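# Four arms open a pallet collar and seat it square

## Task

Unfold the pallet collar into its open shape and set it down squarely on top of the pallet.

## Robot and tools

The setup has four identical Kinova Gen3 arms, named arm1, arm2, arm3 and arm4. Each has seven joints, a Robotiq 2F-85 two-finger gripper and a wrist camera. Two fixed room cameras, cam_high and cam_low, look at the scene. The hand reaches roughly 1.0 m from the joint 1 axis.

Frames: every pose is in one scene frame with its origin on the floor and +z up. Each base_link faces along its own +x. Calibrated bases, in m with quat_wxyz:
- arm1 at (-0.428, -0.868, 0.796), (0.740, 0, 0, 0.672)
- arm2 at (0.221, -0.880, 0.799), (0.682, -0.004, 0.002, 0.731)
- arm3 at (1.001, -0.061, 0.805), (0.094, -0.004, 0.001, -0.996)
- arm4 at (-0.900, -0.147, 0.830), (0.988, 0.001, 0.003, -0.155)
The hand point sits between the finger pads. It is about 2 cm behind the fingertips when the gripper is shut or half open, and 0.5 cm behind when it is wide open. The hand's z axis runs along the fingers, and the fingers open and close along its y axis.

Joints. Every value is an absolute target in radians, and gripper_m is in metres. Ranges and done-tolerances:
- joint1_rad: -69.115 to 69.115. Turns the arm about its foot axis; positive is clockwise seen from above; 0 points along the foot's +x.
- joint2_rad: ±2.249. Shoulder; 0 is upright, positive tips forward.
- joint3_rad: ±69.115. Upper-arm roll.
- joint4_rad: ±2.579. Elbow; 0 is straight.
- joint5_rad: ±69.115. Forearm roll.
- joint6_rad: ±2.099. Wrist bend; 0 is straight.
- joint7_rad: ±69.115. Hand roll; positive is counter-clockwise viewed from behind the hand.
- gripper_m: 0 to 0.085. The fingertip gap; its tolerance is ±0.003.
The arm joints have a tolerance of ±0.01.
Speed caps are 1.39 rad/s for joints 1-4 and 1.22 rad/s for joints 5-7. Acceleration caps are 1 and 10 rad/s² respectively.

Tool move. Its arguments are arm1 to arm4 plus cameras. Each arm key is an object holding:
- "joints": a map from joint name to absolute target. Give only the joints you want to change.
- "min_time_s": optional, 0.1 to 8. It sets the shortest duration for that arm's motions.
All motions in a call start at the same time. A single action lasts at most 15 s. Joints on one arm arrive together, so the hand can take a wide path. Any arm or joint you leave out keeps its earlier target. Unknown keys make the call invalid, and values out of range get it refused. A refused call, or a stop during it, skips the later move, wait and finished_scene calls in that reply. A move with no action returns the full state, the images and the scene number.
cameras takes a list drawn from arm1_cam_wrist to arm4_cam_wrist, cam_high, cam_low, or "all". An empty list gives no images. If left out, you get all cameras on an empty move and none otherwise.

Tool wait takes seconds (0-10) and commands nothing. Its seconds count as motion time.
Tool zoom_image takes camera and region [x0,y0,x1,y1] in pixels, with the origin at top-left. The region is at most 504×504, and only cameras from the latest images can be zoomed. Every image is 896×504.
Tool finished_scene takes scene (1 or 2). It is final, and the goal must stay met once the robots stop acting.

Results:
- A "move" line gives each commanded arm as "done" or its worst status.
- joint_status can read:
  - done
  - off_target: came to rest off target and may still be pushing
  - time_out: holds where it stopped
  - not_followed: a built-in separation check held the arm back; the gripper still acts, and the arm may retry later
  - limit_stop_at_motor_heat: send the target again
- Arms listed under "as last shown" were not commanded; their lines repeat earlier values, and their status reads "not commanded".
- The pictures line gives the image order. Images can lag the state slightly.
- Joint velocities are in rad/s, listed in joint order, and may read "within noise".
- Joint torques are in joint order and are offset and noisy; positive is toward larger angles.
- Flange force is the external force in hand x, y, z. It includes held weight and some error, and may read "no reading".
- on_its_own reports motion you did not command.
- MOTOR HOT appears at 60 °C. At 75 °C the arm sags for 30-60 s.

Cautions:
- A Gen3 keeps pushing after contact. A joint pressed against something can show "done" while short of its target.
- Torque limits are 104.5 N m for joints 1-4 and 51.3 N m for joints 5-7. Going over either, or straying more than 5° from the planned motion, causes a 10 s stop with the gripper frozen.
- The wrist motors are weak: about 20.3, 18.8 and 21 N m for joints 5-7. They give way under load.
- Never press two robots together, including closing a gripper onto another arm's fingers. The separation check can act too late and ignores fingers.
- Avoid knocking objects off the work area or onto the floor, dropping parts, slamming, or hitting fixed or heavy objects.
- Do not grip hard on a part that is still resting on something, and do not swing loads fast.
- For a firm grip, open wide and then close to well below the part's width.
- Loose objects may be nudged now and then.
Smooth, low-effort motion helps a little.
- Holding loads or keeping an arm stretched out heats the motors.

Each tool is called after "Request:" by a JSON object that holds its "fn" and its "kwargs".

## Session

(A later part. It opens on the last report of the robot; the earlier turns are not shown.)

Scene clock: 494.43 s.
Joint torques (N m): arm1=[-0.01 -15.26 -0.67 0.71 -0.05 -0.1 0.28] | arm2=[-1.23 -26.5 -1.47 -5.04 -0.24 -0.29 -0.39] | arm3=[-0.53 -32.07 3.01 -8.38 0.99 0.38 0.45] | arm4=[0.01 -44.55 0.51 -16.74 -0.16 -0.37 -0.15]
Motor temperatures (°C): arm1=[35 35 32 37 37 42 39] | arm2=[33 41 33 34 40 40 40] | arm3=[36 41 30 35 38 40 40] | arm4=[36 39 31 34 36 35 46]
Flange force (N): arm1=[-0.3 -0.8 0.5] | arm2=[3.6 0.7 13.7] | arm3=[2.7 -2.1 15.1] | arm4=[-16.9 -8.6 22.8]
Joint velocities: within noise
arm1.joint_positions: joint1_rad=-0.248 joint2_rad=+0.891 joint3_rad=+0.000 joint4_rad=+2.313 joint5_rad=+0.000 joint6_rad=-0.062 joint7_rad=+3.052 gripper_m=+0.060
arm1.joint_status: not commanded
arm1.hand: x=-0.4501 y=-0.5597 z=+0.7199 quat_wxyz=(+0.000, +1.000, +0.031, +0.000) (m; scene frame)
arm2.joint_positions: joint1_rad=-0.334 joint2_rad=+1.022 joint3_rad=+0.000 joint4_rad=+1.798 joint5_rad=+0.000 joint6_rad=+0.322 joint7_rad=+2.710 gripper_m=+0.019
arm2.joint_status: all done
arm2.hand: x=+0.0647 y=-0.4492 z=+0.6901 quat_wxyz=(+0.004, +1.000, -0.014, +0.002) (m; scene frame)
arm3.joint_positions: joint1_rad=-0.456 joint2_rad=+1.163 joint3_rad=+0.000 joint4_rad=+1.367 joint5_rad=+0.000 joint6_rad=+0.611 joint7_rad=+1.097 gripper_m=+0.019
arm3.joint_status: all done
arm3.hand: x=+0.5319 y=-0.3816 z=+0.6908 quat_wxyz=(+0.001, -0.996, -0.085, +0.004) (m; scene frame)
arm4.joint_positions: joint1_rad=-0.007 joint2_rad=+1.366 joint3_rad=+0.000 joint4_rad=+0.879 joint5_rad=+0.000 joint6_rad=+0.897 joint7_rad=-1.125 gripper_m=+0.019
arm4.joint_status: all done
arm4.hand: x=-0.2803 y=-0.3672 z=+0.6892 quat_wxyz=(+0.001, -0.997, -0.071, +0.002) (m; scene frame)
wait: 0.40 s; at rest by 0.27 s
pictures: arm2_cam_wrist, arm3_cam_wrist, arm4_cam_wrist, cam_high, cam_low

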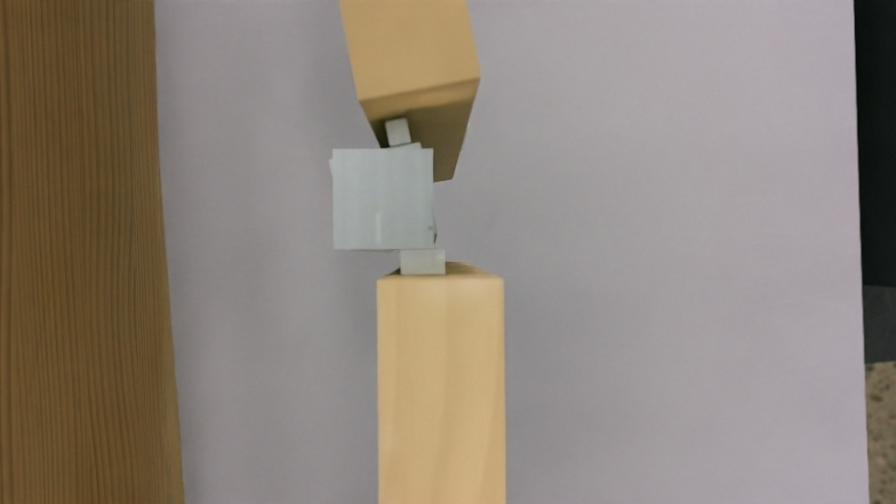

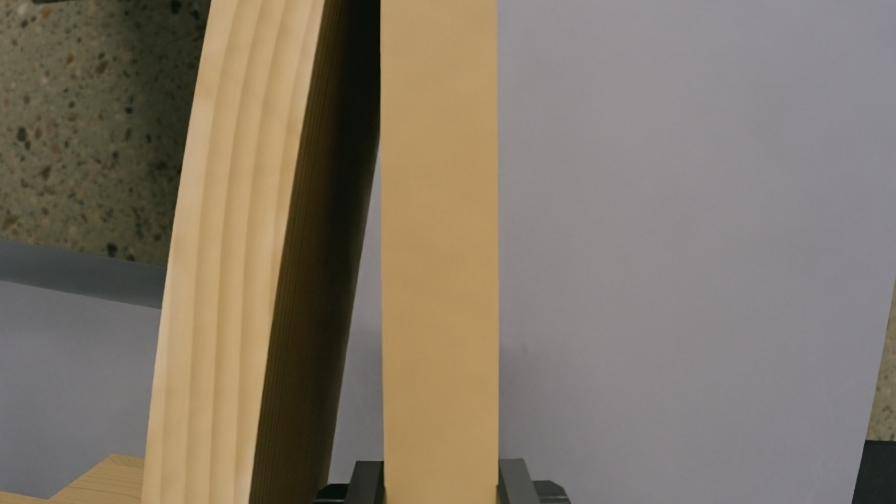

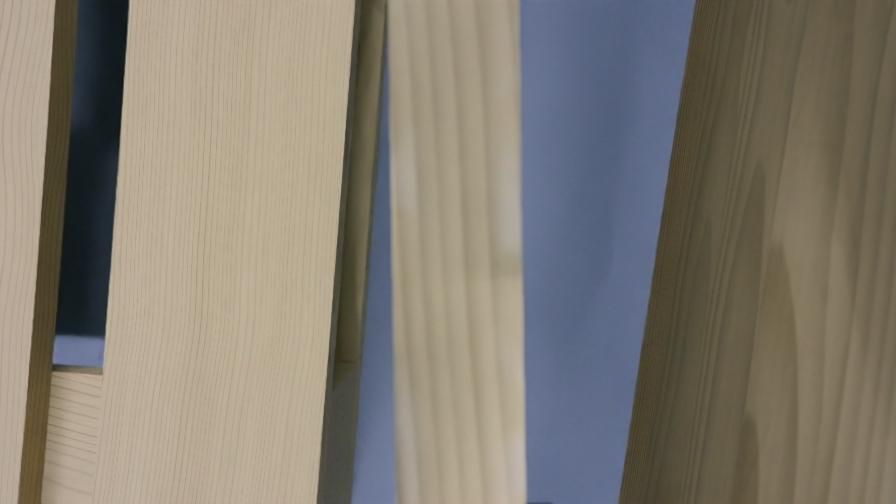

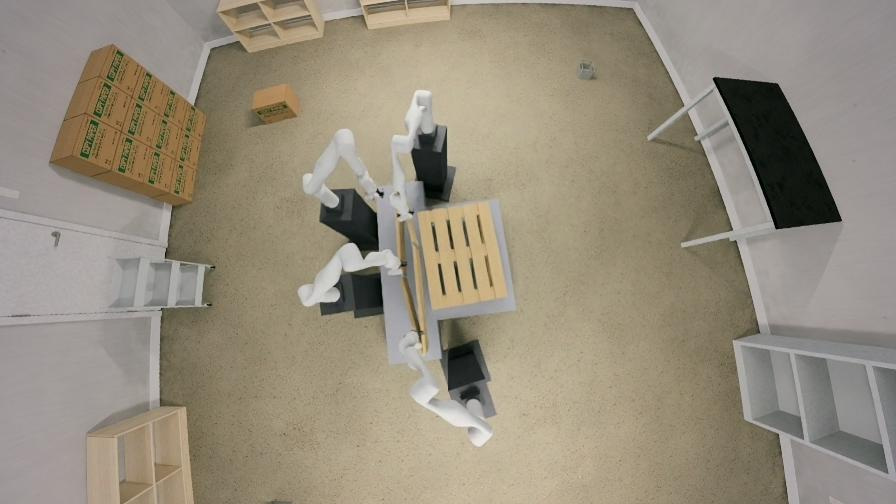

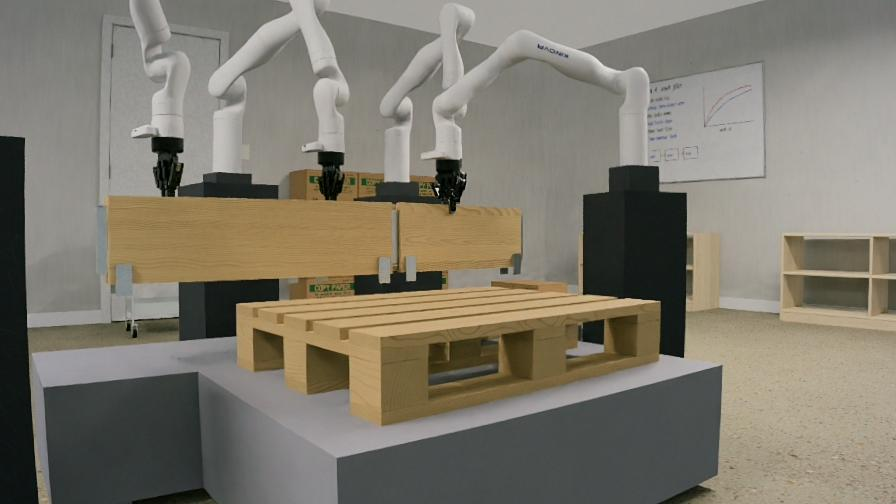

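Request:
{"fn": "move", "kwargs": {"arm2": {"joints": {"joint1_rad": -0.2256, "joint2_rad": 1.0355, "joint4_rad": 1.7364, "joint6_rad": 0.3697, "joint7_rad": 2.8359}, "min_time_s": 3.5}, "arm3": {"joints": {"joint1_rad": -0.2698, "joint2_rad": 1.0762, "joint4_rad": 1.6733, "joint6_rad": 0.3921, "joint7_rad": 1.5214}, "min_time_s": 3.5}, "arm4": {"joints": {"joint1_rad": -0.1861, "joint2_rad": 1.3206, "joint4_rad": 1.0029, "joint6_rad": 0.8180, "joint7_rad": -1.0237}, "min_time_s": 3.5}, "cameras": []}}

Request:
{"fn": "wait", "kwargs": {"seconds": 0.4, "cameras": ["arm3_cam_wrist", "arm2_cam_wrist", "arm4_cam_wrist", "cam_high"]}}

Scene clock: 512.37 s.
Joint torques (N m): arm1=[-0.07 -15.28 -0.67 0.77 -0.13 -0.04 0.27] | arm2=[2.91 -25.65 3.26 -3.82 0.58 0.51 -0.38] | arm3=[-2.61 -25.34 -0.33 -0.65 -0.43 2.7 0.02] | arm4=[2.3 -35.95 1.83 -5.82 0.15 5.24 -0.44]
Motor temperatures (°C): arm1=[35 35 32 37 37 42 39] | arm2=[33 42 33 34 40 40 40] | arm3=[36 43 30 35 38 40 40] | arm4=[36 42 31 34 36 35 46]
Flange force (N): arm1=[0.0 -0.8 0.7] | arm2=[-5.6 1.0 12.5] | arm3=[-7.1 -6.0 15.4] | arm4=[5.6 0.1 24.0]
move: arm2 done; arm3 done; arm4 done
Joint velocities: within noise
arm1: as last shown
arm2.joint_positions: joint1_rad=-0.226 joint2_rad=+1.035 joint3_rad=+0.000 joint4_rad=+1.736 joint5_rad=+0.000 joint6_rad=+0.370 joint7_rad=+2.836 gripper_m=+0.019
arm2.joint_status: all done
arm2.hand: x=+0.1075 y=-0.4185 z=+0.6901 quat_wxyz=(+0.004, +1.000, -0.006, +0.002) (m; scene frame)
arm3.joint_positions: joint1_rad=-0.270 joint2_rad=+1.076 joint3_rad=+0.000 joint4_rad=+1.673 joint5_rad=+0.000 joint6_rad=+0.392 joint7_rad=+1.521 gripper_m=+0.019
arm3.joint_status: all done
arm3.hand: x=+0.5490 y=-0.2558 z=+0.6908 quat_wxyz=(+0.001, -0.979, -0.203, +0.004) (m; scene frame)
arm4.joint_positions: joint1_rad=-0.186 joint2_rad=+1.321 joint3_rad=+0.000 joint4_rad=+1.003 joint5_rad=+0.000 joint6_rad=+0.818 joint7_rad=-1.024 gripper_m=+0.019
arm4.joint_status: all done
arm4.hand: x=-0.2713 y=-0.2508 z=+0.6894 quat_wxyz=(+0.001, -0.978, -0.210, +0.002) (m; scene frame)
pictures: none
No camera images: "cameras" was empty.

Scene clock: 512.77 s.
Joint torques (N m): arm1=[-0.09 -15.29 -0.65 0.76 -0.06 -0.08 0.28] | arm2=[2.85 -25.59 3.24 -3.85 0.62 0.49 -0.34] | arm3=[-2.71 -25.25 -0.43 -0.54 -0.43 2.69 -0.02] | arm4=[2.27 -35.91 1.83 -5.74 0.13 5.26 -0.45]
Motor temperatures (°C): arm1=[35 35 32 37 37 42 39] | arm2=[33 42 33 34 40 40 40] | arm3=[36 43 30 35 38 40 40] | arm4=[36 42 31 34 36 35 46]
Flange force (N): arm1=[0.0 -0.9 0.7] | arm2=[-5.5 1.1 12.3] | arm3=[-7.5 -6.3 15.2] | arm4=[5.8 0.3 24.1]
Joint velocities: within noise
arm1.joint_positions: joint1_rad=-0.248 joint2_rad=+0.891 joint3_rad=+0.000 joint4_rad=+2.313 joint5_rad=+0.000 joint6_rad=-0.062 joint7_rad=+3.052 gripper_m=+0.060
arm1.joint_status: not commanded
arm1.hand: x=-0.4501 y=-0.5597 z=+0.7199 quat_wxyz=(+0.000, +1.000, +0.031, +0.000) (m; scene frame)
arm2.joint_positions: joint1_rad=-0.226 joint2_rad=+1.035 joint3_rad=+0.000 joint4_rad=+1.736 joint5_rad=+0.000 joint6_rad=+0.370 joint7_rad=+2.836 gripper_m=+0.019
arm2.joint_status: all done
arm2.hand: x=+0.1075 y=-0.4185 z=+0.6901 quat_wxyz=(+0.004, +1.000, -0.006, +0.002) (m; scene frame)
arm3.joint_positions: joint1_rad=-0.270 joint2_rad=+1.076 joint3_rad=+0.000 joint4_rad=+1.673 joint5_rad=+0.000 joint6_rad=+0.392 joint7_rad=+1.521 gripper_m=+0.019
arm3.joint_status: all done
arm3.hand: x=+0.5490 y=-0.2558 z=+0.6908 quat_wxyz=(+0.001, -0.979, -0.203, +0.004) (m; scene frame)
arm4.joint_positions: joint1_rad=-0.186 joint2_rad=+1.321 joint3_rad=+0.000 joint4_rad=+1.003 joint5_rad=+0.000 joint6_rad=+0.818 joint7_rad=-1.024 gripper_m=+0.019
arm4.joint_status: all done
arm4.hand: x=-0.2713 y=-0.2508 z=+0.6894 quat_wxyz=(+0.001, -0.978, -0.210, +0.002) (m; scene frame)
wait: 0.40 s; at rest by 0.27 s
pictures: arm2_cam_wrist, arm3_cam_wrist, arm4_cam_wrist, cam_high

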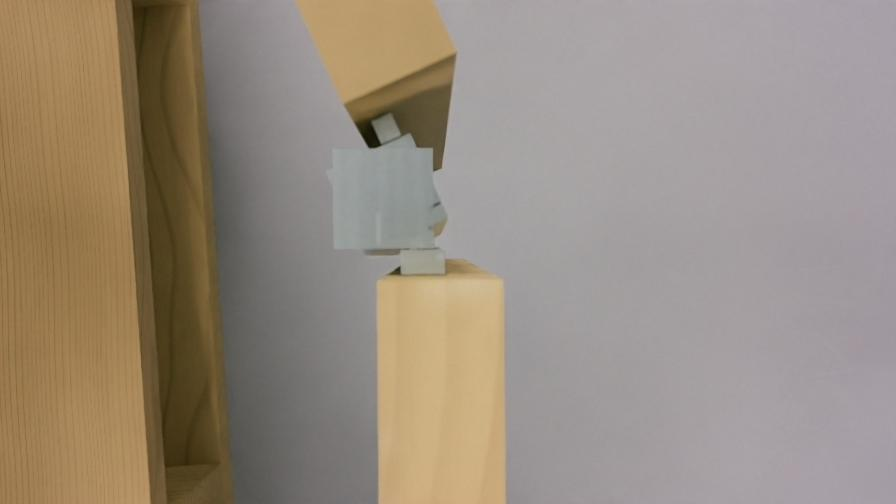

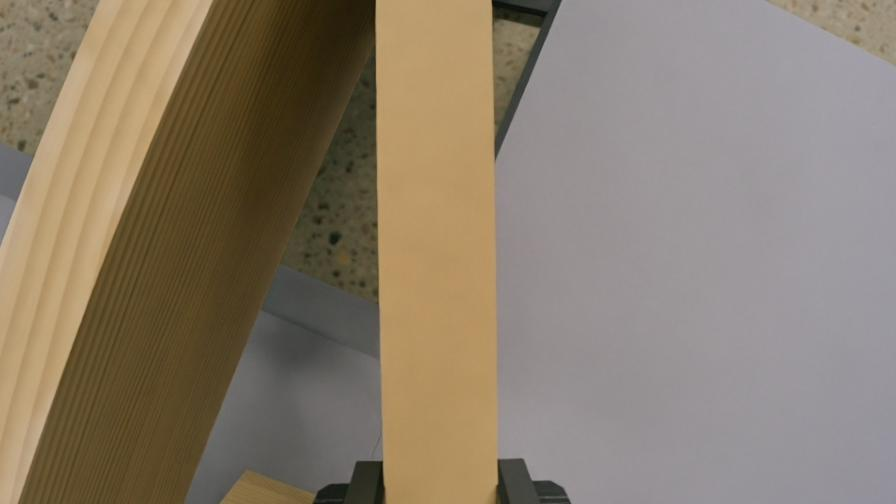

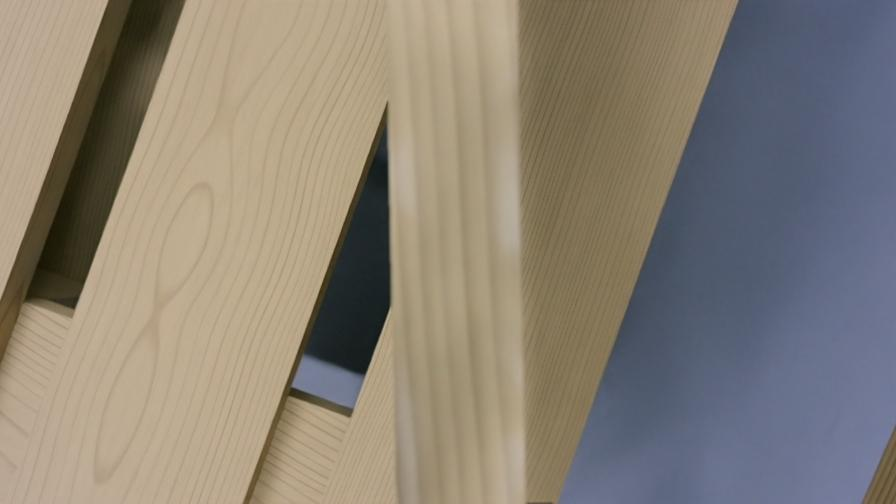

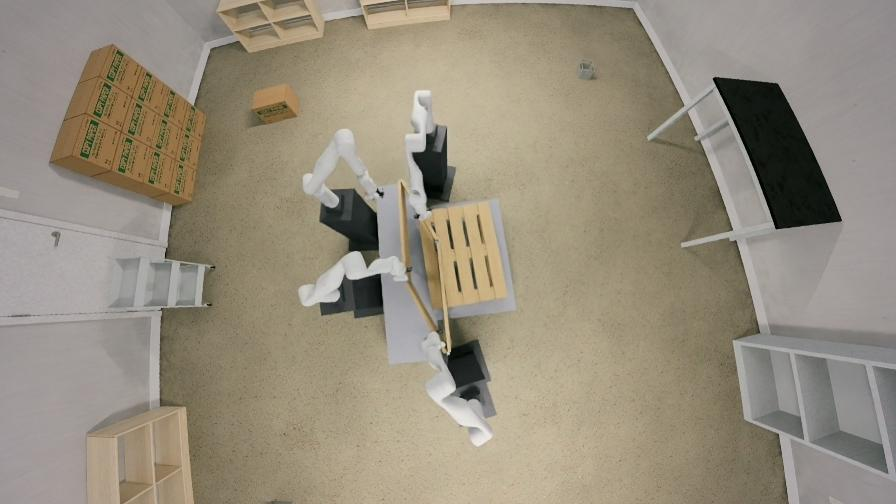

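Request:
{"fn": "move", "kwargs": {"arm2": {"joints": {"joint1_rad": -0.1242, "joint2_rad": 1.0562, "joint4_rad": 1.6540, "joint6_rad": 0.4314, "joint7_rad": 2.9532}, "min_time_s": 3.5}, "arm3": {"joints": {"joint1_rad": -0.0292, "joint2_rad": 1.0526, "joint4_rad": 1.7772, "joint6_rad": 0.3118, "joint7_rad": 2.0080}, "min_time_s": 3.5}, "arm4": {"joints": {"joint1_rad": -0.3374, "joint2_rad": 1.3038, "joint4_rad": 1.0500, "joint6_rad": 0.7878, "joint7_rad": -0.9290}, "min_time_s": 3.5}, "cameras": []}}

Request:
{"fn": "wait", "kwargs": {"seconds": 0.4, "cameras": ["arm2_cam_wrist", "cam_low"]}}

Scene clock: 520.67 s.
Joint torques (N m): arm1=[-0.04 -15.38 -0.72 0.79 -0.09 -0.08 0.24] | arm2=[-0.01 -26.41 -0.37 -3.37 -0.16 1.4 -0.38] | arm3=[0.73 -25.37 4.13 -1.95 0.49 1.47 -0.04] | arm4=[0.72 -39.26 0.69 -11.18 -0.41 1.81 -0.57]
Motor temperatures (°C): arm1=[35 35 32 37 37 42 39] | arm2=[33 42 33 34 40 40 40] | arm3=[36 43 30 35 38 40 40] | arm4=[36 43 31 34 36 35 46]
Flange force (N): arm1=[0.0 -1.0 1.0] | arm2=[0.1 -2.6 14.1] | arm3=[-2.9 -0.5 14.9] | arm4=[-5.3 -4.8 22.5]
move: arm2 done; arm3 done; arm4 done
Joint velocities: within noise
arm1: as last shown
arm2.joint_positions: joint1_rad=-0.124 joint2_rad=+1.056 joint3_rad=+0.000 joint4_rad=+1.654 joint5_rad=+0.000 joint6_rad=+0.431 joint7_rad=+2.953 gripper_m=+0.019
arm2.joint_status: all done
arm2.hand: x=+0.1506 y=-0.3875 z=+0.6900 quat_wxyz=(+0.004, +1.000, +0.002, +0.002) (m; scene frame)
arm3.joint_positions: joint1_rad=-0.029 joint2_rad=+1.053 joint3_rad=+0.000 joint4_rad=+1.777 joint5_rad=+0.000 joint6_rad=+0.312 joint7_rad=+2.008 gripper_m=+0.019
arm3.joint_status: all done
arm3.hand: x=+0.5434 y=-0.1366 z=+0.6909 quat_wxyz=(+0.002, -0.947, -0.322, +0.004) (m; scene frame)
arm4.joint_positions: joint1_rad=-0.337 joint2_rad=+1.304 joint3_rad=+0.000 joint4_rad=+1.050 joint5_rad=+0.000 joint6_rad=+0.788 joint7_rad=-0.929 gripper_m=+0.019
arm4.joint_status: all done
arm4.hand: x=-0.2713 y=-0.1550 z=+0.6896 quat_wxyz=(+0.002, -0.945, -0.328, +0.002) (m; scene frame)
pictures: none
No camera images: "cameras" was empty.

Scene clock: 521.07 s.
Joint torques (N m): arm1=[-0.07 -15.26 -0.71 0.75 -0.14 -0.07 0.28] | arm2=[-0.03 -26.33 -0.3 -3.38 -0.16 1.42 -0.4] | arm3=[0.68 -25.4 4.16 -1.87 0.44 1.51 -0.05] | arm4=[0.73 -39.22 0.7 -11.18 -0.43 1.83 -0.57]
Motor temperatures (°C): arm1=[35 35 32 37 37 42 39] | arm2=[33 42 33 34 40 40 40] | arm3=[36 43 30 35 38 40 40] | arm4=[36 43 31 34 36 35 46]
Flange force (N): arm1=[0.1 -0.8 0.6] | arm2=[0.2 -2.4 13.9] | arm3=[-3.0 -0.7 15.1] | arm4=[-5.5 -4.9 22.4]
Joint velocities: within noise
arm1.joint_positions: joint1_rad=-0.248 joint2_rad=+0.891 joint3_rad=+0.000 joint4_rad=+2.313 joint5_rad=+0.000 joint6_rad=-0.062 joint7_rad=+3.052 gripper_m=+0.060
arm1.joint_status: not commanded
arm1.hand: x=-0.4501 y=-0.5597 z=+0.7199 quat_wxyz=(+0.000, +1.000, +0.031, +0.000) (m; scene frame)
arm2.joint_positions: joint1_rad=-0.124 joint2_rad=+1.056 joint3_rad=+0.000 joint4_rad=+1.654 joint5_rad=+0.000 joint6_rad=+0.431 joint7_rad=+2.953 gripper_m=+0.019
arm2.joint_status: all done
arm2.hand: x=+0.1506 y=-0.3875 z=+0.6900 quat_wxyz=(+0.004, +1.000, +0.002, +0.002) (m; scene frame)
arm3.joint_positions: joint1_rad=-0.029 joint2_rad=+1.053 joint3_rad=+0.000 joint4_rad=+1.777 joint5_rad=+0.000 joint6_rad=+0.312 joint7_rad=+2.008 gripper_m=+0.019
arm3.joint_status: all done
arm3.hand: x=+0.5434 y=-0.1366 z=+0.6909 quat_wxyz=(+0.002, -0.947, -0.322, +0.004) (m; scene frame)
arm4.joint_positions: joint1_rad=-0.337 joint2_rad=+1.304 joint3_rad=+0.000 joint4_rad=+1.050 joint5_rad=+0.000 joint6_rad=+0.788 joint7_rad=-0.929 gripper_m=+0.019
arm4.joint_status: all done
arm4.hand: x=-0.2713 y=-0.1550 z=+0.6896 quat_wxyz=(+0.002, -0.945, -0.328, +0.002) (m; scene frame)
wait: 0.40 s; at rest by 0.27 s
pictures: arm2_cam_wrist, cam_low

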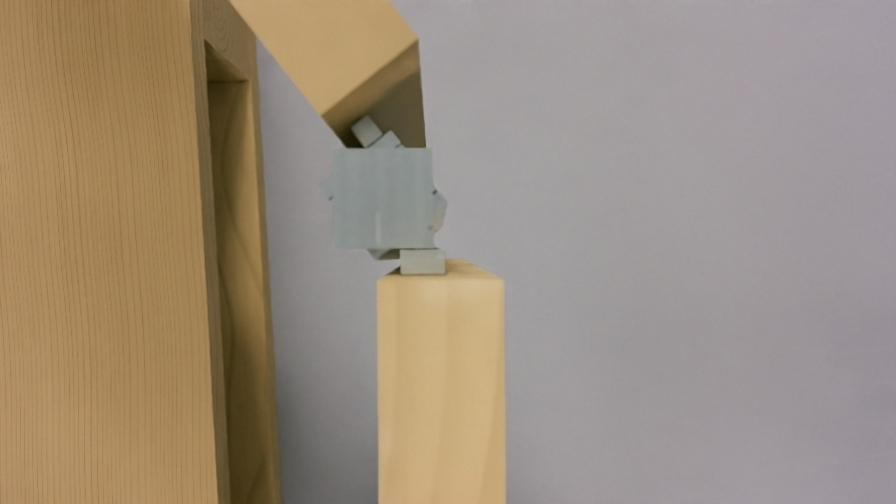

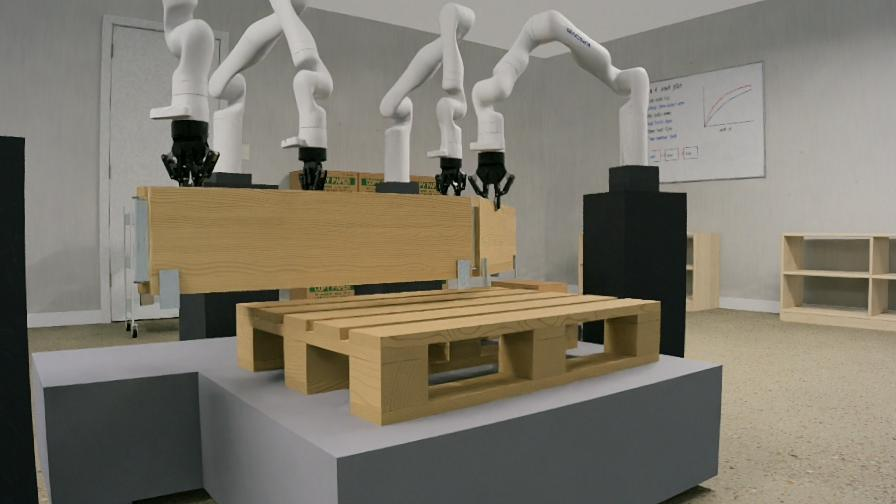

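Request:
{"fn": "move", "kwargs": {"arm2": {"joints": {"joint1_rad": -0.0317, "joint2_rad": 1.0846, "joint4_rad": 1.5517, "joint6_rad": 0.5053, "joint7_rad": 3.0627}, "min_time_s": 3.5}, "arm3": {"joints": {"joint1_rad": 0.1981, "joint2_rad": 1.0690, "joint4_rad": 1.7033, "joint6_rad": 0.3693, "joint7_rad": 2.4824}, "min_time_s": 3.5}, "arm4": {"joints": {"joint1_rad": -0.4692, "joint2_rad": 1.2739, "joint4_rad": 1.1358, "joint6_rad": 0.7319, "joint7_rad": -0.8138}, "min_time_s": 3.5}, "cameras": []}}

Request:
{"fn": "wait", "kwargs": {"seconds": 0.4, "cameras": ["cam_low"]}}

Scene clock: 529.40 s.
Joint torques (N m): arm1=[-0.12 -15.31 -0.7 0.75 -0.09 -0.09 0.26] | arm2=[-0.04 -26.76 -0.23 -3.1 -0.13 2.13 -0.36] | arm3=[2.24 -25.03 5.7 -0.41 0.86 2.58 -0.02] | arm4=[-0.04 -36.16 -0.02 -7.71 -0.58 3.38 -0.46]
Motor temperatures (°C): arm1=[35 35 32 37 37 42 39] | arm2=[33 42 33 34 40 40 40] | arm3=[36 43 30 35 38 40 40] | arm4=[36 44 31 34 36 35 46]
Flange force (N): arm1=[0.1 -0.9 0.7] | arm2=[0.4 -4.1 14.1] | arm3=[-7.3 -3.2 15.3] | arm4=[-1.4 -0.6 22.5]
move: arm2 done; arm3 done; arm4 done
Joint velocities: within noise
arm1: as last shown
arm2.joint_positions: joint1_rad=-0.032 joint2_rad=+1.085 joint3_rad=+0.000 joint4_rad=+1.552 joint5_rad=+0.000 joint6_rad=+0.505 joint7_rad=+3.063 gripper_m=+0.019
arm2.joint_status: all done
arm2.hand: x=+0.1938 y=-0.3567 z=+0.6899 quat_wxyz=(+0.004, +1.000, +0.011, +0.002) (m; scene frame)
arm3.joint_positions: joint1_rad=+0.198 joint2_rad=+1.069 joint3_rad=+0.000 joint4_rad=+1.703 joint5_rad=+0.000 joint6_rad=+0.369 joint7_rad=+2.482 gripper_m=+0.019
arm3.joint_status: all done
arm3.hand: x=+0.5177 y=-0.0317 z=+0.6913 quat_wxyz=(+0.002, -0.900, -0.436, +0.004) (m; scene frame)
arm4.joint_positions: joint1_rad=-0.469 joint2_rad=+1.274 joint3_rad=+0.000 joint4_rad=+1.136 joint5_rad=+0.000 joint6_rad=+0.732 joint7_rad=-0.814 gripper_m=+0.019
arm4.joint_status: all done
arm4.hand: x=-0.2917 y=-0.0748 z=+0.6898 quat_wxyz=(+0.002, -0.897, -0.442, +0.002) (m; scene frame)
pictures: none
No camera images: "cameras" was empty.

Scene clock: 529.80 s.
Joint torques (N m): arm1=[-0.04 -15.33 -0.77 0.69 -0.12 -0.1 0.27] | arm2=[-0.02 -26.74 -0.25 -3.08 -0.16 2.13 -0.35] | arm3=[2.25 -25.07 5.83 -0.48 0.86 2.57 -0.02] | arm4=[-0.08 -36.14 0.02 -7.72 -0.57 3.35 -0.46]
Motor temperatures (°C): arm1=[35 35 32 37 37 42 39] | arm2=[33 42 33 34 40 40 40] | arm3=[36 43 30 35 38 40 40] | arm4=[36 44 31 34 36 35 46]
Flange force (N): arm1=[-0.1 -0.7 0.7] | arm2=[0.4 -4.2 14.0] | arm3=[-7.2 -3.1 15.4] | arm4=[-1.5 -0.5 22.4]
Joint velocities: within noise
arm1.joint_positions: joint1_rad=-0.248 joint2_rad=+0.891 joint3_rad=+0.000 joint4_rad=+2.313 joint5_rad=+0.000 joint6_rad=-0.062 joint7_rad=+3.052 gripper_m=+0.060
arm1.joint_status: not commanded
arm1.hand: x=-0.4501 y=-0.5597 z=+0.7199 quat_wxyz=(+0.000, +1.000, +0.031, +0.000) (m; scene frame)
arm2.joint_positions: joint1_rad=-0.032 joint2_rad=+1.085 joint3_rad=+0.000 joint4_rad=+1.552 joint5_rad=+0.000 joint6_rad=+0.505 joint7_rad=+3.063 gripper_m=+0.019
arm2.joint_status: all done
arm2.hand: x=+0.1938 y=-0.3567 z=+0.6899 quat_wxyz=(+0.004, +1.000, +0.011, +0.002) (m; scene frame)
arm3.joint_positions: joint1_rad=+0.198 joint2_rad=+1.069 joint3_rad=+0.000 joint4_rad=+1.703 joint5_rad=+0.000 joint6_rad=+0.369 joint7_rad=+2.482 gripper_m=+0.019
arm3.joint_status: all done
arm3.hand: x=+0.5177 y=-0.0317 z=+0.6913 quat_wxyz=(+0.002, -0.900, -0.436, +0.003) (m; scene frame)
arm4.joint_positions: joint1_rad=-0.469 joint2_rad=+1.274 joint3_rad=+0.000 joint4_rad=+1.136 joint5_rad=+0.000 joint6_rad=+0.732 joint7_rad=-0.814 gripper_m=+0.019
arm4.joint_status: all done
arm4.hand: x=-0.2917 y=-0.0748 z=+0.6898 quat_wxyz=(+0.002, -0.897, -0.442, +0.002) (m; scene frame)
wait: 0.40 s; at rest by 0.27 s
pictures: cam_low

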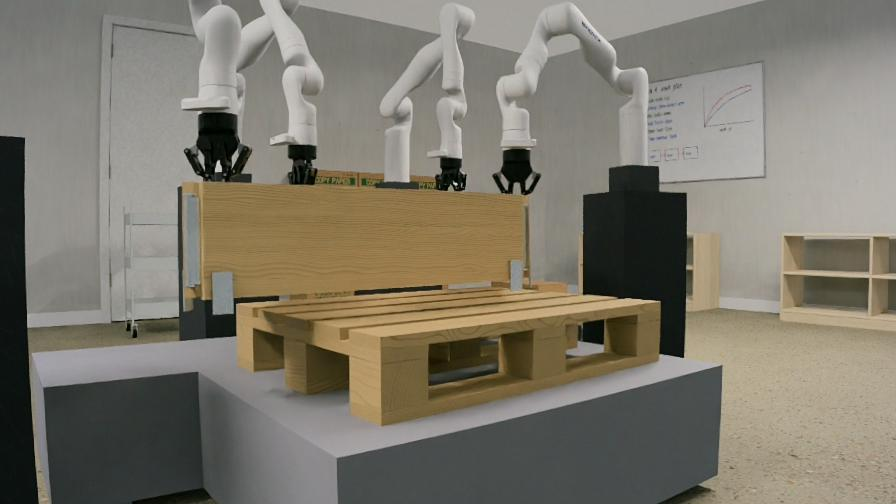

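Request:
{"fn": "move", "kwargs": {"arm2": {"joints": {"joint1_rad": 0.0517, "joint2_rad": 1.1210, "joint4_rad": 1.4315, "joint6_rad": 0.5890, "joint7_rad": 3.1631}, "min_time_s": 3.5}, "arm3": {"joints": {"joint1_rad": 0.3521, "joint2_rad": 1.1240, "joint4_rad": 1.4960, "joint6_rad": 0.5215, "joint7_rad": 2.8833}, "min_time_s": 3.5}, "arm4": {"joints": {"joint1_rad": -0.5815, "joint2_rad": 1.2374, "joint4_rad": 1.2447, "joint6_rad": 0.6595, "joint7_rad": -0.6791}, "min_time_s": 3.5}, "cameras": []}}

Request:
{"fn": "wait", "kwargs": {"seconds": 0.4, "cameras": ["cam_low", "cam_high"]}}

Scene clock: 535.87 s.
Joint torques (N m): arm1=[-0.03 -15.33 -0.75 0.75 -0.12 -0.08 0.3] | arm2=[1.36 -28.69 1.31 -4.91 0.27 1.74 -0.39] | arm3=[2.02 -29.19 5.42 -4.63 1.05 1.54 0] | arm4=[-0.39 -34.93 -0.22 -6.95 -0.55 3.23 -0.41]
Motor temperatures (°C): arm1=[35 35 32 37 37 42 39] | arm2=[33 42 33 34 40 40 40] | arm3=[36 43 30 35 38 40 40] | arm4=[36 44 31 34 36 35 46]
Flange force (N): arm1=[-0.1 -0.8 0.8] | arm2=[-1.7 -2.6 14.2] | arm3=[-3.9 -2.1 15.7] | arm4=[-1.8 -0.5 22.2]
move: arm2 done; arm3 done; arm4 done
Joint velocities: within noise
arm1: as last shown
arm2.joint_positions: joint1_rad=+0.052 joint2_rad=+1.121 joint3_rad=+0.000 joint4_rad=+1.431 joint5_rad=+0.000 joint6_rad=+0.589 joint7_rad=+3.163 gripper_m=+0.019
arm2.joint_status: all done
arm2.hand: x=+0.2371 y=-0.3267 z=+0.6899 quat_wxyz=(+0.004, +1.000, +0.019, +0.002) (m; scene frame)
arm3.joint_positions: joint1_rad=+0.352 joint2_rad=+1.124 joint3_rad=+0.000 joint4_rad=+1.496 joint5_rad=+0.000 joint6_rad=+0.521 joint7_rad=+2.883 gripper_m=+0.019
arm3.joint_status: all done
arm3.hand: x=+0.4749 y=+0.0506 z=+0.6917 quat_wxyz=(+0.003, -0.839, -0.544, +0.003) (m; scene frame)
arm4.joint_positions: joint1_rad=-0.581 joint2_rad=+1.237 joint3_rad=+0.000 joint4_rad=+1.245 joint5_rad=+0.000 joint6_rad=+0.660 joint7_rad=-0.679 gripper_m=+0.019
arm4.joint_status: all done
arm4.hand: x=-0.3251 y=-0.0130 z=+0.6901 quat_wxyz=(+0.002, -0.836, -0.549, +0.002) (m; scene frame)
pictures: none
No camera images: "cameras" was empty.

Scene clock: 536.27 s.
Joint torques (N m): arm1=[-0.12 -15.37 -0.67 0.71 -0.11 -0.05 0.29] | arm2=[1.36 -28.67 1.31 -4.94 0.25 1.73 -0.37] | arm3=[1.97 -29.25 5.39 -4.62 1.05 1.57 0.01] | arm4=[-0.39 -34.95 -0.23 -6.96 -0.57 3.23 -0.41]
Motor temperatures (°C): arm1=[35 35 32 37 37 42 39] | arm2=[33 42 33 34 40 40 40] | arm3=[36 43 30 35 38 40 40] | arm4=[36 44 31 34 36 35 46]
Flange force (N): arm1=[0.1 -0.6 1.0] | arm2=[-1.7 -2.5 14.1] | arm3=[-3.9 -2.1 15.8] | arm4=[-1.8 -0.5 22.3]
Joint velocities: within noise
arm1.joint_positions: joint1_rad=-0.248 joint2_rad=+0.891 joint3_rad=+0.000 joint4_rad=+2.313 joint5_rad=+0.000 joint6_rad=-0.062 joint7_rad=+3.052 gripper_m=+0.060
arm1.joint_status: not commanded
arm1.hand: x=-0.4501 y=-0.5597 z=+0.7199 quat_wxyz=(+0.000, +1.000, +0.031, +0.000) (m; scene frame)
arm2.joint_positions: joint1_rad=+0.052 joint2_rad=+1.121 joint3_rad=+0.000 joint4_rad=+1.431 joint5_rad=+0.000 joint6_rad=+0.589 joint7_rad=+3.163 gripper_m=+0.019
arm2.joint_status: all done
arm2.hand: x=+0.2370 y=-0.3267 z=+0.6899 quat_wxyz=(+0.004, +1.000, +0.019, +0.002) (m; scene frame)
arm3.joint_positions: joint1_rad=+0.352 joint2_rad=+1.124 joint3_rad=+0.000 joint4_rad=+1.496 joint5_rad=+0.000 joint6_rad=+0.521 joint7_rad=+2.883 gripper_m=+0.019
arm3.joint_status: all done
arm3.hand: x=+0.4749 y=+0.0507 z=+0.6917 quat_wxyz=(+0.003, -0.839, -0.544, +0.003) (m; scene frame)
arm4.joint_positions: joint1_rad=-0.581 joint2_rad=+1.237 joint3_rad=+0.000 joint4_rad=+1.245 joint5_rad=+0.000 joint6_rad=+0.660 joint7_rad=-0.679 gripper_m=+0.019
arm4.joint_status: all done
arm4.hand: x=-0.3251 y=-0.0130 z=+0.6901 quat_wxyz=(+0.002, -0.836, -0.549, +0.002) (m; scene frame)
wait: 0.40 s; at rest by 0.27 s
pictures: cam_high, cam_low

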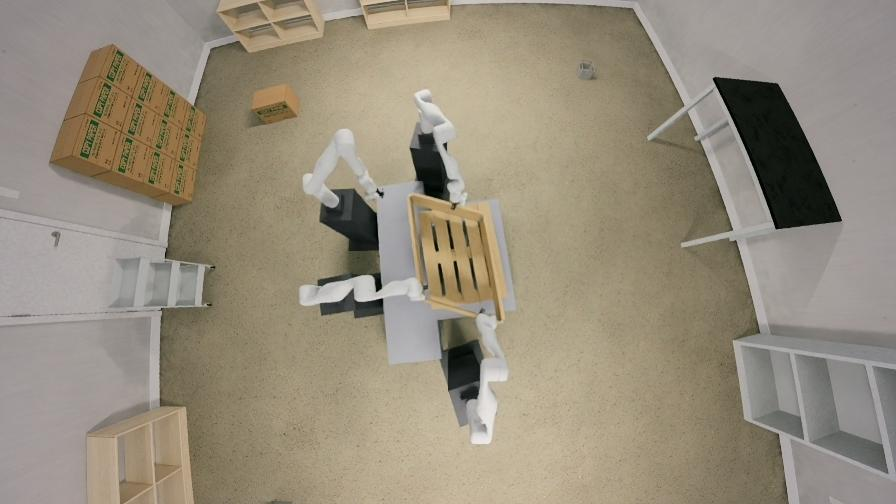

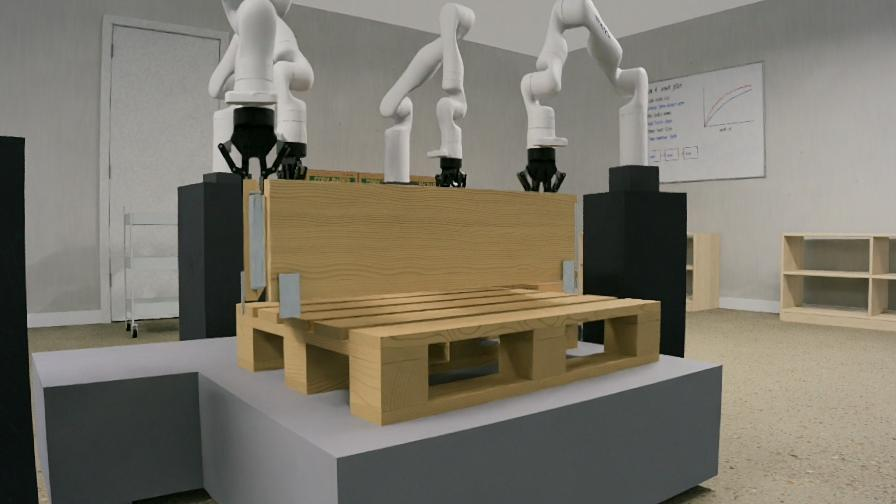

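Request:
{"fn": "move", "kwargs": {"arm2": {"joints": {"joint1_rad": 0.1264, "joint2_rad": 1.1700, "joint4_rad": 1.2826, "joint6_rad": 0.6891, "joint7_rad": 3.2538}, "min_time_s": 3.5}, "arm3": {"joints": {"joint1_rad": 0.4424, "joint2_rad": 1.2164, "joint4_rad": 1.2073, "joint6_rad": 0.7179, "joint7_rad": 3.2196}, "min_time_s": 3.5}, "arm4": {"joints": {"joint1_rad": -0.6751, "joint2_rad": 1.1979, "joint4_rad": 1.3702, "joint6_rad": 0.5735, "joint7_rad": -0.5267}, "min_time_s": 3.5}, "cameras": []}}

Request:
{"fn": "wait", "kwargs": {"seconds": 0.4, "cameras": ["cam_low", "arm2_cam_wrist"]}}

Scene clock: 543.03 s.
Joint torques (N m): arm1=[-0.06 -15.34 -0.71 0.75 -0.13 -0.1 0.27] | arm2=[2.71 -30.17 2.74 -5.91 0.78 1.81 -0.4] | arm3=[3.63 -32.62 6.12 -6.8 1.21 1.72 -0.31] | arm4=[-1.32 -31.52 -1.58 -3.43 -0.97 4.45 -0.31]
Motor temperatures (°C): arm1=[35 35 32 37 37 42 39] | arm2=[33 42 33 34 40 40 40] | arm3=[36 43 30 35 38 40 40] | arm4=[36 45 31 34 36 35 46]
Flange force (N): arm1=[0.0 -0.9 0.7] | arm2=[-3.5 -3.2 14.1] | arm3=[-4.9 -3.8 16.5] | arm4=[-1.0 3.8 21.9]
move: arm2 done; arm3 done; arm4 done
Joint velocities: within noise
arm1: as last shown
arm2.joint_positions: joint1_rad=+0.126 joint2_rad=+1.170 joint3_rad=+0.000 joint4_rad=+1.283 joint5_rad=+0.000 joint6_rad=+0.689 joint7_rad=+3.254 gripper_m=+0.019
arm2.joint_status: all done
arm2.hand: x=+0.2803 y=-0.2958 z=+0.6898 quat_wxyz=(+0.004, +1.000, +0.027, +0.002) (m; scene frame)
arm3.joint_positions: joint1_rad=+0.442 joint2_rad=+1.216 joint3_rad=+0.000 joint4_rad=+1.207 joint5_rad=+0.000 joint6_rad=+0.718 joint7_rad=+3.220 gripper_m=+0.019
arm3.joint_status: all done
arm3.hand: x=+0.4239 y=+0.1139 z=+0.6922 quat_wxyz=(+0.003, -0.766, -0.642, +0.003) (m; scene frame)
arm4.joint_positions: joint1_rad=-0.675 joint2_rad=+1.198 joint3_rad=+0.000 joint4_rad=+1.370 joint5_rad=+0.000 joint6_rad=+0.573 joint7_rad=-0.527 gripper_m=+0.019
arm4.joint_status: all done
arm4.hand: x=-0.3660 y=+0.0303 z=+0.6904 quat_wxyz=(+0.002, -0.762, -0.647, +0.001) (m; scene frame)
pictures: none
No camera images: "cameras" was empty.

Scene clock: 543.43 s.
Joint torques (N m): arm1=[-0.1 -15.39 -0.65 0.79 -0.06 -0.03 0.29] | arm2=[2.72 -30.14 2.75 -5.9 0.81 1.82 -0.4] | arm3=[3.62 -32.61 6.15 -6.75 1.26 1.8 -0.36] | arm4=[-1.37 -31.51 -1.6 -3.44 -0.95 4.46 -0.32]
Motor temperatures (°C): arm1=[35 35 32 37 37 42 39] | arm2=[33 42 33 34 40 40 40] | arm3=[36 43 30 35 38 40 40] | arm4=[36 45 31 34 36 35 46]
Flange force (N): arm1=[0.0 -0.8 1.1] | arm2=[-3.5 -3.2 14.1] | arm3=[-4.8 -3.8 16.6] | arm4=[-1.1 3.8 21.9]
Joint velocities: within noise
arm1.joint_positions: joint1_rad=-0.248 joint2_rad=+0.891 joint3_rad=+0.000 joint4_rad=+2.313 joint5_rad=+0.000 joint6_rad=-0.062 joint7_rad=+3.052 gripper_m=+0.060
arm1.joint_status: not commanded
arm1.hand: x=-0.4501 y=-0.5597 z=+0.7199 quat_wxyz=(+0.000, +1.000, +0.031, +0.000) (m; scene frame)
arm2.joint_positions: joint1_rad=+0.126 joint2_rad=+1.170 joint3_rad=+0.000 joint4_rad=+1.283 joint5_rad=+0.000 joint6_rad=+0.689 joint7_rad=+3.254 gripper_m=+0.019
arm2.joint_status: all done
arm2.hand: x=+0.2803 y=-0.2958 z=+0.6898 quat_wxyz=(+0.004, +1.000, +0.027, +0.002) (m; scene frame)
arm3.joint_positions: joint1_rad=+0.442 joint2_rad=+1.216 joint3_rad=+0.000 joint4_rad=+1.207 joint5_rad=+0.000 joint6_rad=+0.718 joint7_rad=+3.220 gripper_m=+0.019
arm3.joint_status: all done
arm3.hand: x=+0.4239 y=+0.1139 z=+0.6922 quat_wxyz=(+0.003, -0.766, -0.642, +0.003) (m; scene frame)
arm4.joint_positions: joint1_rad=-0.675 joint2_rad=+1.198 joint3_rad=+0.000 joint4_rad=+1.370 joint5_rad=+0.000 joint6_rad=+0.573 joint7_rad=-0.527 gripper_m=+0.019
arm4.joint_status: all done
arm4.hand: x=-0.3660 y=+0.0303 z=+0.6904 quat_wxyz=(+0.002, -0.762, -0.647, +0.001) (m; scene frame)
wait: 0.40 s; at rest by 0.27 s
pictures: arm2_cam_wrist, cam_low

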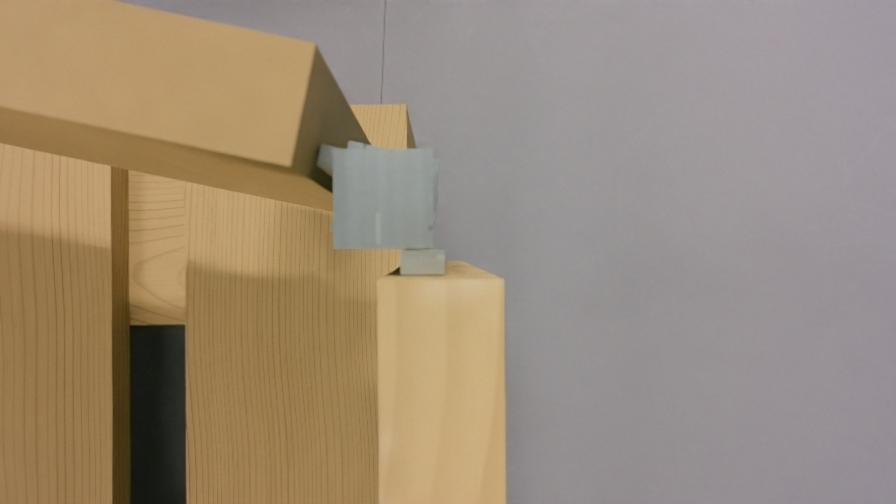

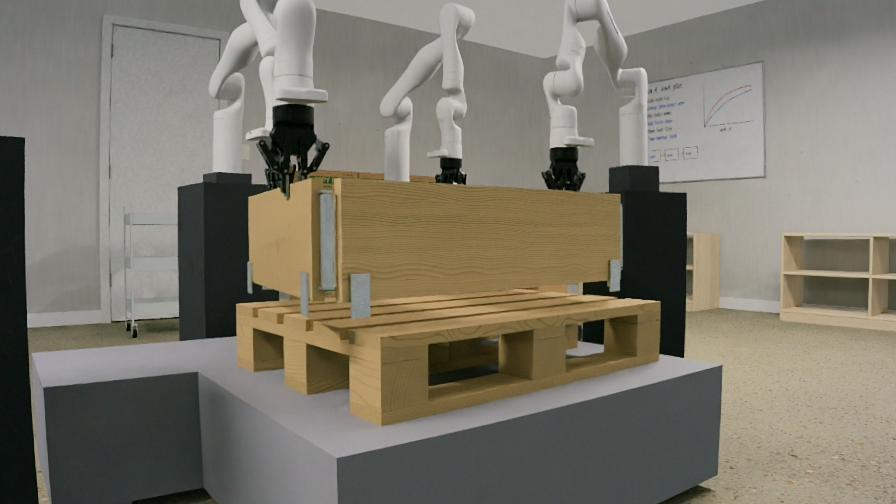

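Request:
{"fn": "move", "kwargs": {"arm2": {"joints": {"joint1_rad": 0.1928, "joint2_rad": 1.2335, "joint4_rad": 1.1023, "joint6_rad": 0.8058, "joint7_rad": 3.3332}, "min_time_s": 3.5}, "arm3": {"joints": {"joint1_rad": 0.4793, "joint2_rad": 1.3496, "joint4_rad": 0.8427, "joint6_rad": 0.9492, "joint7_rad": 3.5003}, "min_time_s": 3.5}, "arm4": {"joints": {"joint1_rad": -0.7476, "joint2_rad": 1.1591, "joint4_rad": 1.5045, "joint6_rad": 0.4779, "joint7_rad": -0.3553}, "min_time_s": 3.5}, "cameras": []}}

Request:
{"fn": "wait", "kwargs": {"seconds": 0.4, "cameras": ["cam_low", "arm2_cam_wrist", "arm3_cam_wrist", "arm4_cam_wrist", "cam_high"]}}

Scene clock: 552.33 s.
Joint torques (N m): arm1=[-0.07 -15.33 -0.75 0.7 -0.09 -0.04 0.27] | arm2=[4.47 -31.98 4.32 -7.77 1.61 1.36 -0.42] | arm3=[4.24 -35.83 5.38 -8.64 1.18 2.42 -0.62] | arm4=[-2.28 -27.83 -3.03 0.72 -1.36 5.82 -0.39]
Motor temperatures (°C): arm1=[35 35 32 37 37 42 39] | arm2=[33 43 33 34 40 40 40] | arm3=[36 43 30 35 38 40 40] | arm4=[36 45 31 34 36 35 46]
Flange force (N): arm1=[0.0 -0.6 0.9] | arm2=[-6.1 -2.2 13.3] | arm3=[-3.5 -5.6 17.6] | arm4=[-2.1 9.2 21.9]
move: arm2 done; arm3 done; arm4 done
Joint velocities: within noise
arm1: as last shown
arm2.joint_positions: joint1_rad=+0.193 joint2_rad=+1.234 joint3_rad=+0.000 joint4_rad=+1.102 joint5_rad=+0.000 joint6_rad=+0.806 joint7_rad=+3.333 gripper_m=+0.019
arm2.joint_status: all done
arm2.hand: x=+0.3235 y=-0.2647 z=+0.6897 quat_wxyz=(+0.004, +0.999, +0.034, +0.002) (m; scene frame)
arm3.joint_positions: joint1_rad=+0.479 joint2_rad=+1.350 joint3_rad=+0.000 joint4_rad=+0.843 joint5_rad=+0.000 joint6_rad=+0.949 joint7_rad=+3.500 gripper_m=+0.019
arm3.joint_status: all done
arm3.hand: x=+0.3687 y=+0.1536 z=+0.6927 quat_wxyz=(+0.003, -0.683, -0.731, +0.002) (m; scene frame)
arm4.joint_positions: joint1_rad=-0.748 joint2_rad=+1.159 joint3_rad=+0.000 joint4_rad=+1.504 joint5_rad=+0.000 joint6_rad=+0.478 joint7_rad=-0.355 gripper_m=+0.019
arm4.joint_status: all done
arm4.hand: x=-0.4094 y=+0.0549 z=+0.6907 quat_wxyz=(+0.002, -0.678, -0.735, +0.001) (m; scene frame)
pictures: none
No camera images: "cameras" was empty.

Scene clock: 552.73 s.
Joint torques (N m): arm1=[-0.15 -15.32 -0.74 0.76 -0.12 -0.09 0.28] | arm2=[4.5 -31.93 4.31 -7.74 1.6 1.31 -0.42] | arm3=[4.23 -35.9 5.47 -8.72 1.16 2.46 -0.63] | arm4=[-2.28 -27.82 -3.09 0.69 -1.35 5.82 -0.4]
Motor temperatures (°C): arm1=[35 35 32 37 37 42 39] | arm2=[33 43 33 34 40 40 40] | arm3=[36 43 30 35 38 40 40] | arm4=[36 45 31 34 36 35 46]
Flange force (N): arm1=[0.3 -0.9 0.7] | arm2=[-6.1 -2.5 13.2] | arm3=[-3.7 -5.1 17.7] | arm4=[-2.1 9.1 21.9]
Joint velocities: within noise
arm1.joint_positions: joint1_rad=-0.248 joint2_rad=+0.891 joint3_rad=+0.000 joint4_rad=+2.313 joint5_rad=+0.000 joint6_rad=-0.062 joint7_rad=+3.052 gripper_m=+0.060
arm1.joint_status: not commanded
arm1.hand: x=-0.4501 y=-0.5597 z=+0.7199 quat_wxyz=(+0.000, +1.000, +0.031, +0.000) (m; scene frame)
arm2.joint_positions: joint1_rad=+0.193 joint2_rad=+1.234 joint3_rad=+0.000 joint4_rad=+1.102 joint5_rad=+0.000 joint6_rad=+0.806 joint7_rad=+3.333 gripper_m=+0.019
arm2.joint_status: all done
arm2.hand: x=+0.3235 y=-0.2647 z=+0.6897 quat_wxyz=(+0.004, +0.999, +0.034, +0.002) (m; scene frame)
arm3.joint_positions: joint1_rad=+0.479 joint2_rad=+1.350 joint3_rad=+0.000 joint4_rad=+0.843 joint5_rad=+0.000 joint6_rad=+0.949 joint7_rad=+3.500 gripper_m=+0.019
arm3.joint_status: all done
arm3.hand: x=+0.3687 y=+0.1536 z=+0.6927 quat_wxyz=(+0.003, -0.683, -0.731, +0.002) (m; scene frame)
arm4.joint_positions: joint1_rad=-0.748 joint2_rad=+1.159 joint3_rad=+0.000 joint4_rad=+1.505 joint5_rad=+0.000 joint6_rad=+0.478 joint7_rad=-0.355 gripper_m=+0.019
arm4.joint_status: all done
arm4.hand: x=-0.4094 y=+0.0549 z=+0.6906 quat_wxyz=(+0.002, -0.678, -0.735, +0.001) (m; scene frame)
wait: 0.40 s; at rest by 0.27 s
pictures: arm2_cam_wrist, arm3_cam_wrist, arm4_cam_wrist, cam_high, cam_low

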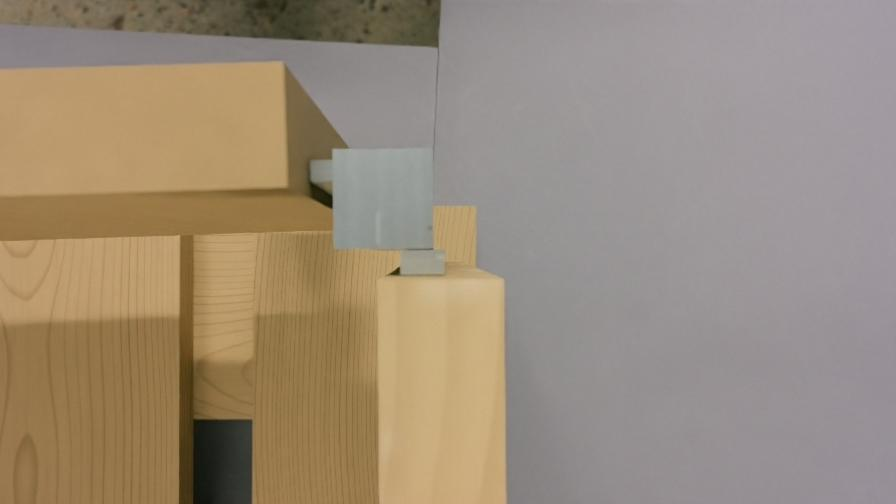

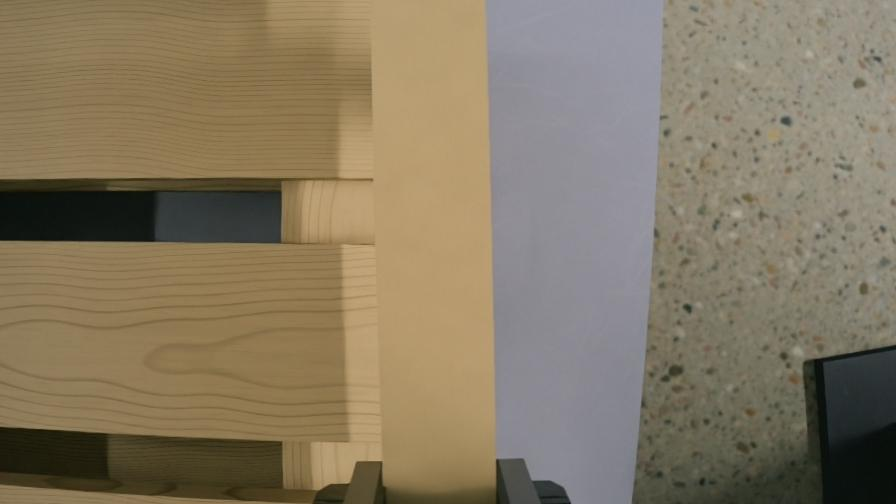

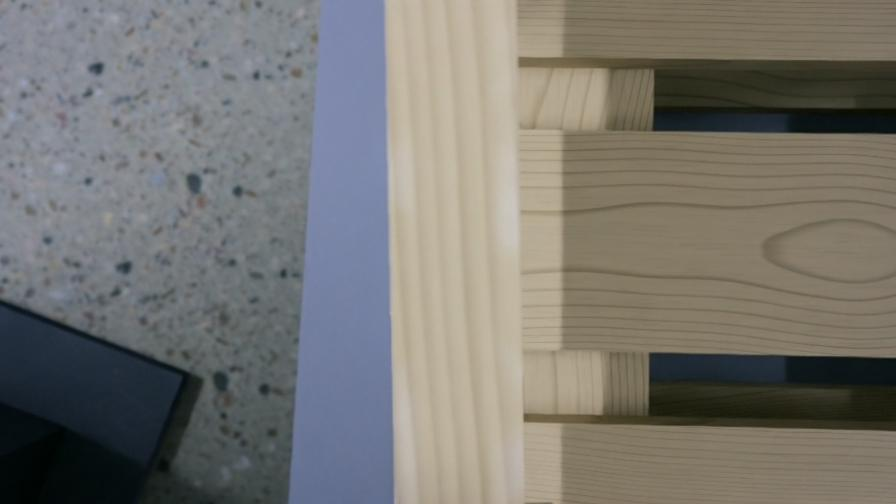

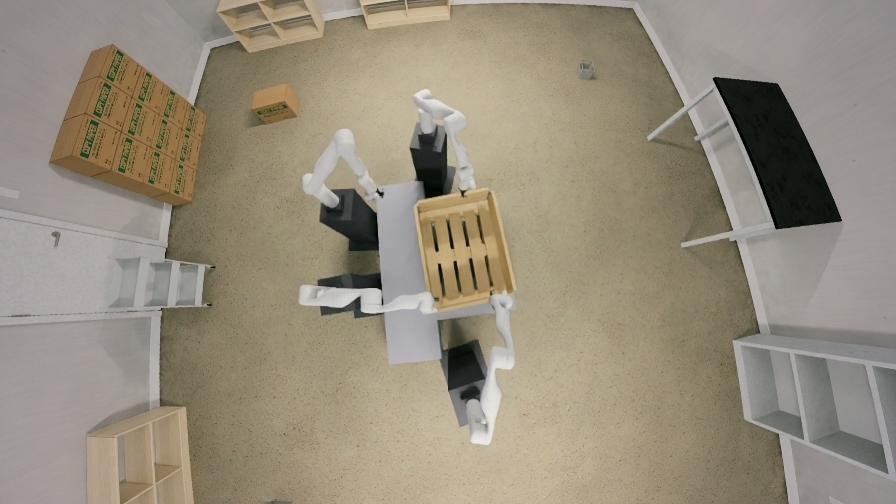

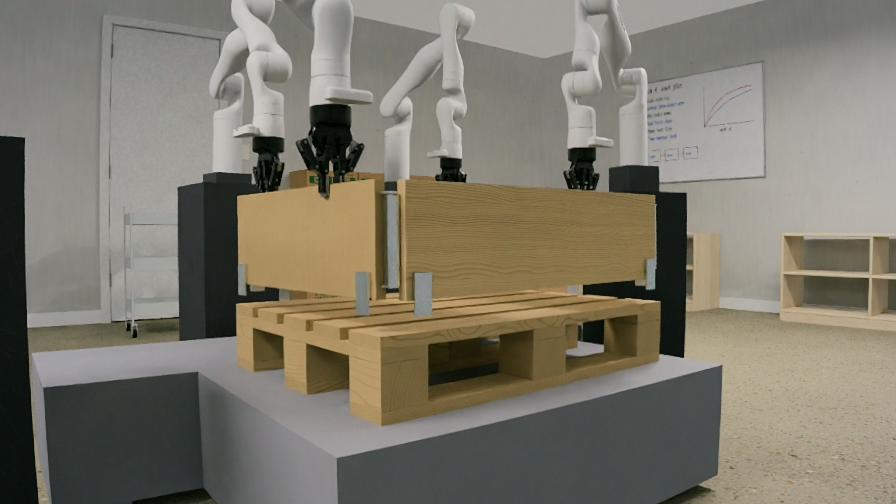

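Request:
{"fn": "zoom_image", "kwargs": {"camera": "arm2_cam_wrist", "region": [300, 130, 540, 300]}}

Request:
{"fn": "zoom_image", "kwargs": {"camera": "cam_low", "region": [220, 170, 680, 350]}}

Scaled by 2.100 from the camera's 896x504 image, which has a finer 1280x720 frame.

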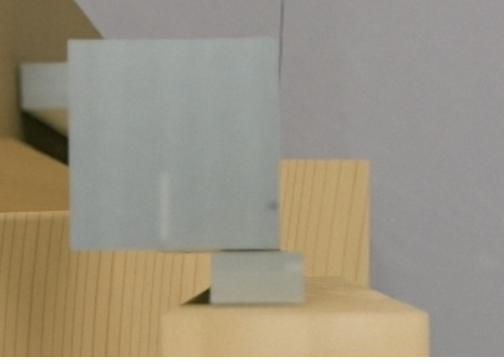

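Scaled by 1.096 from the camera's 896x504 image, which has a finer 1280x720 frame.

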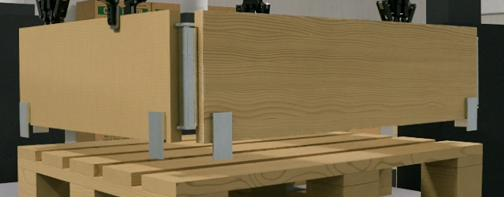

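Request:
{"fn": "zoom_image", "kwargs": {"camera": "arm2_cam_wrist", "region": [400, 190, 520, 290]}}

Scaled by 4.200 from the camera's 896x504 image, which has a finer 1280x720 frame.

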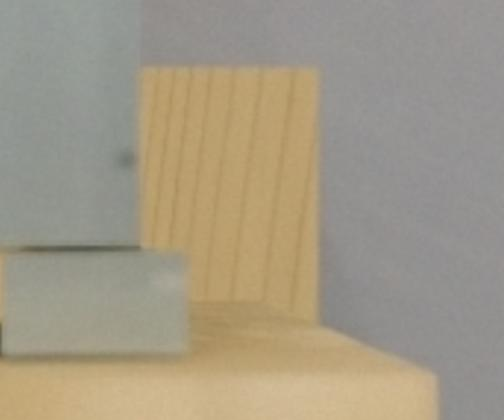

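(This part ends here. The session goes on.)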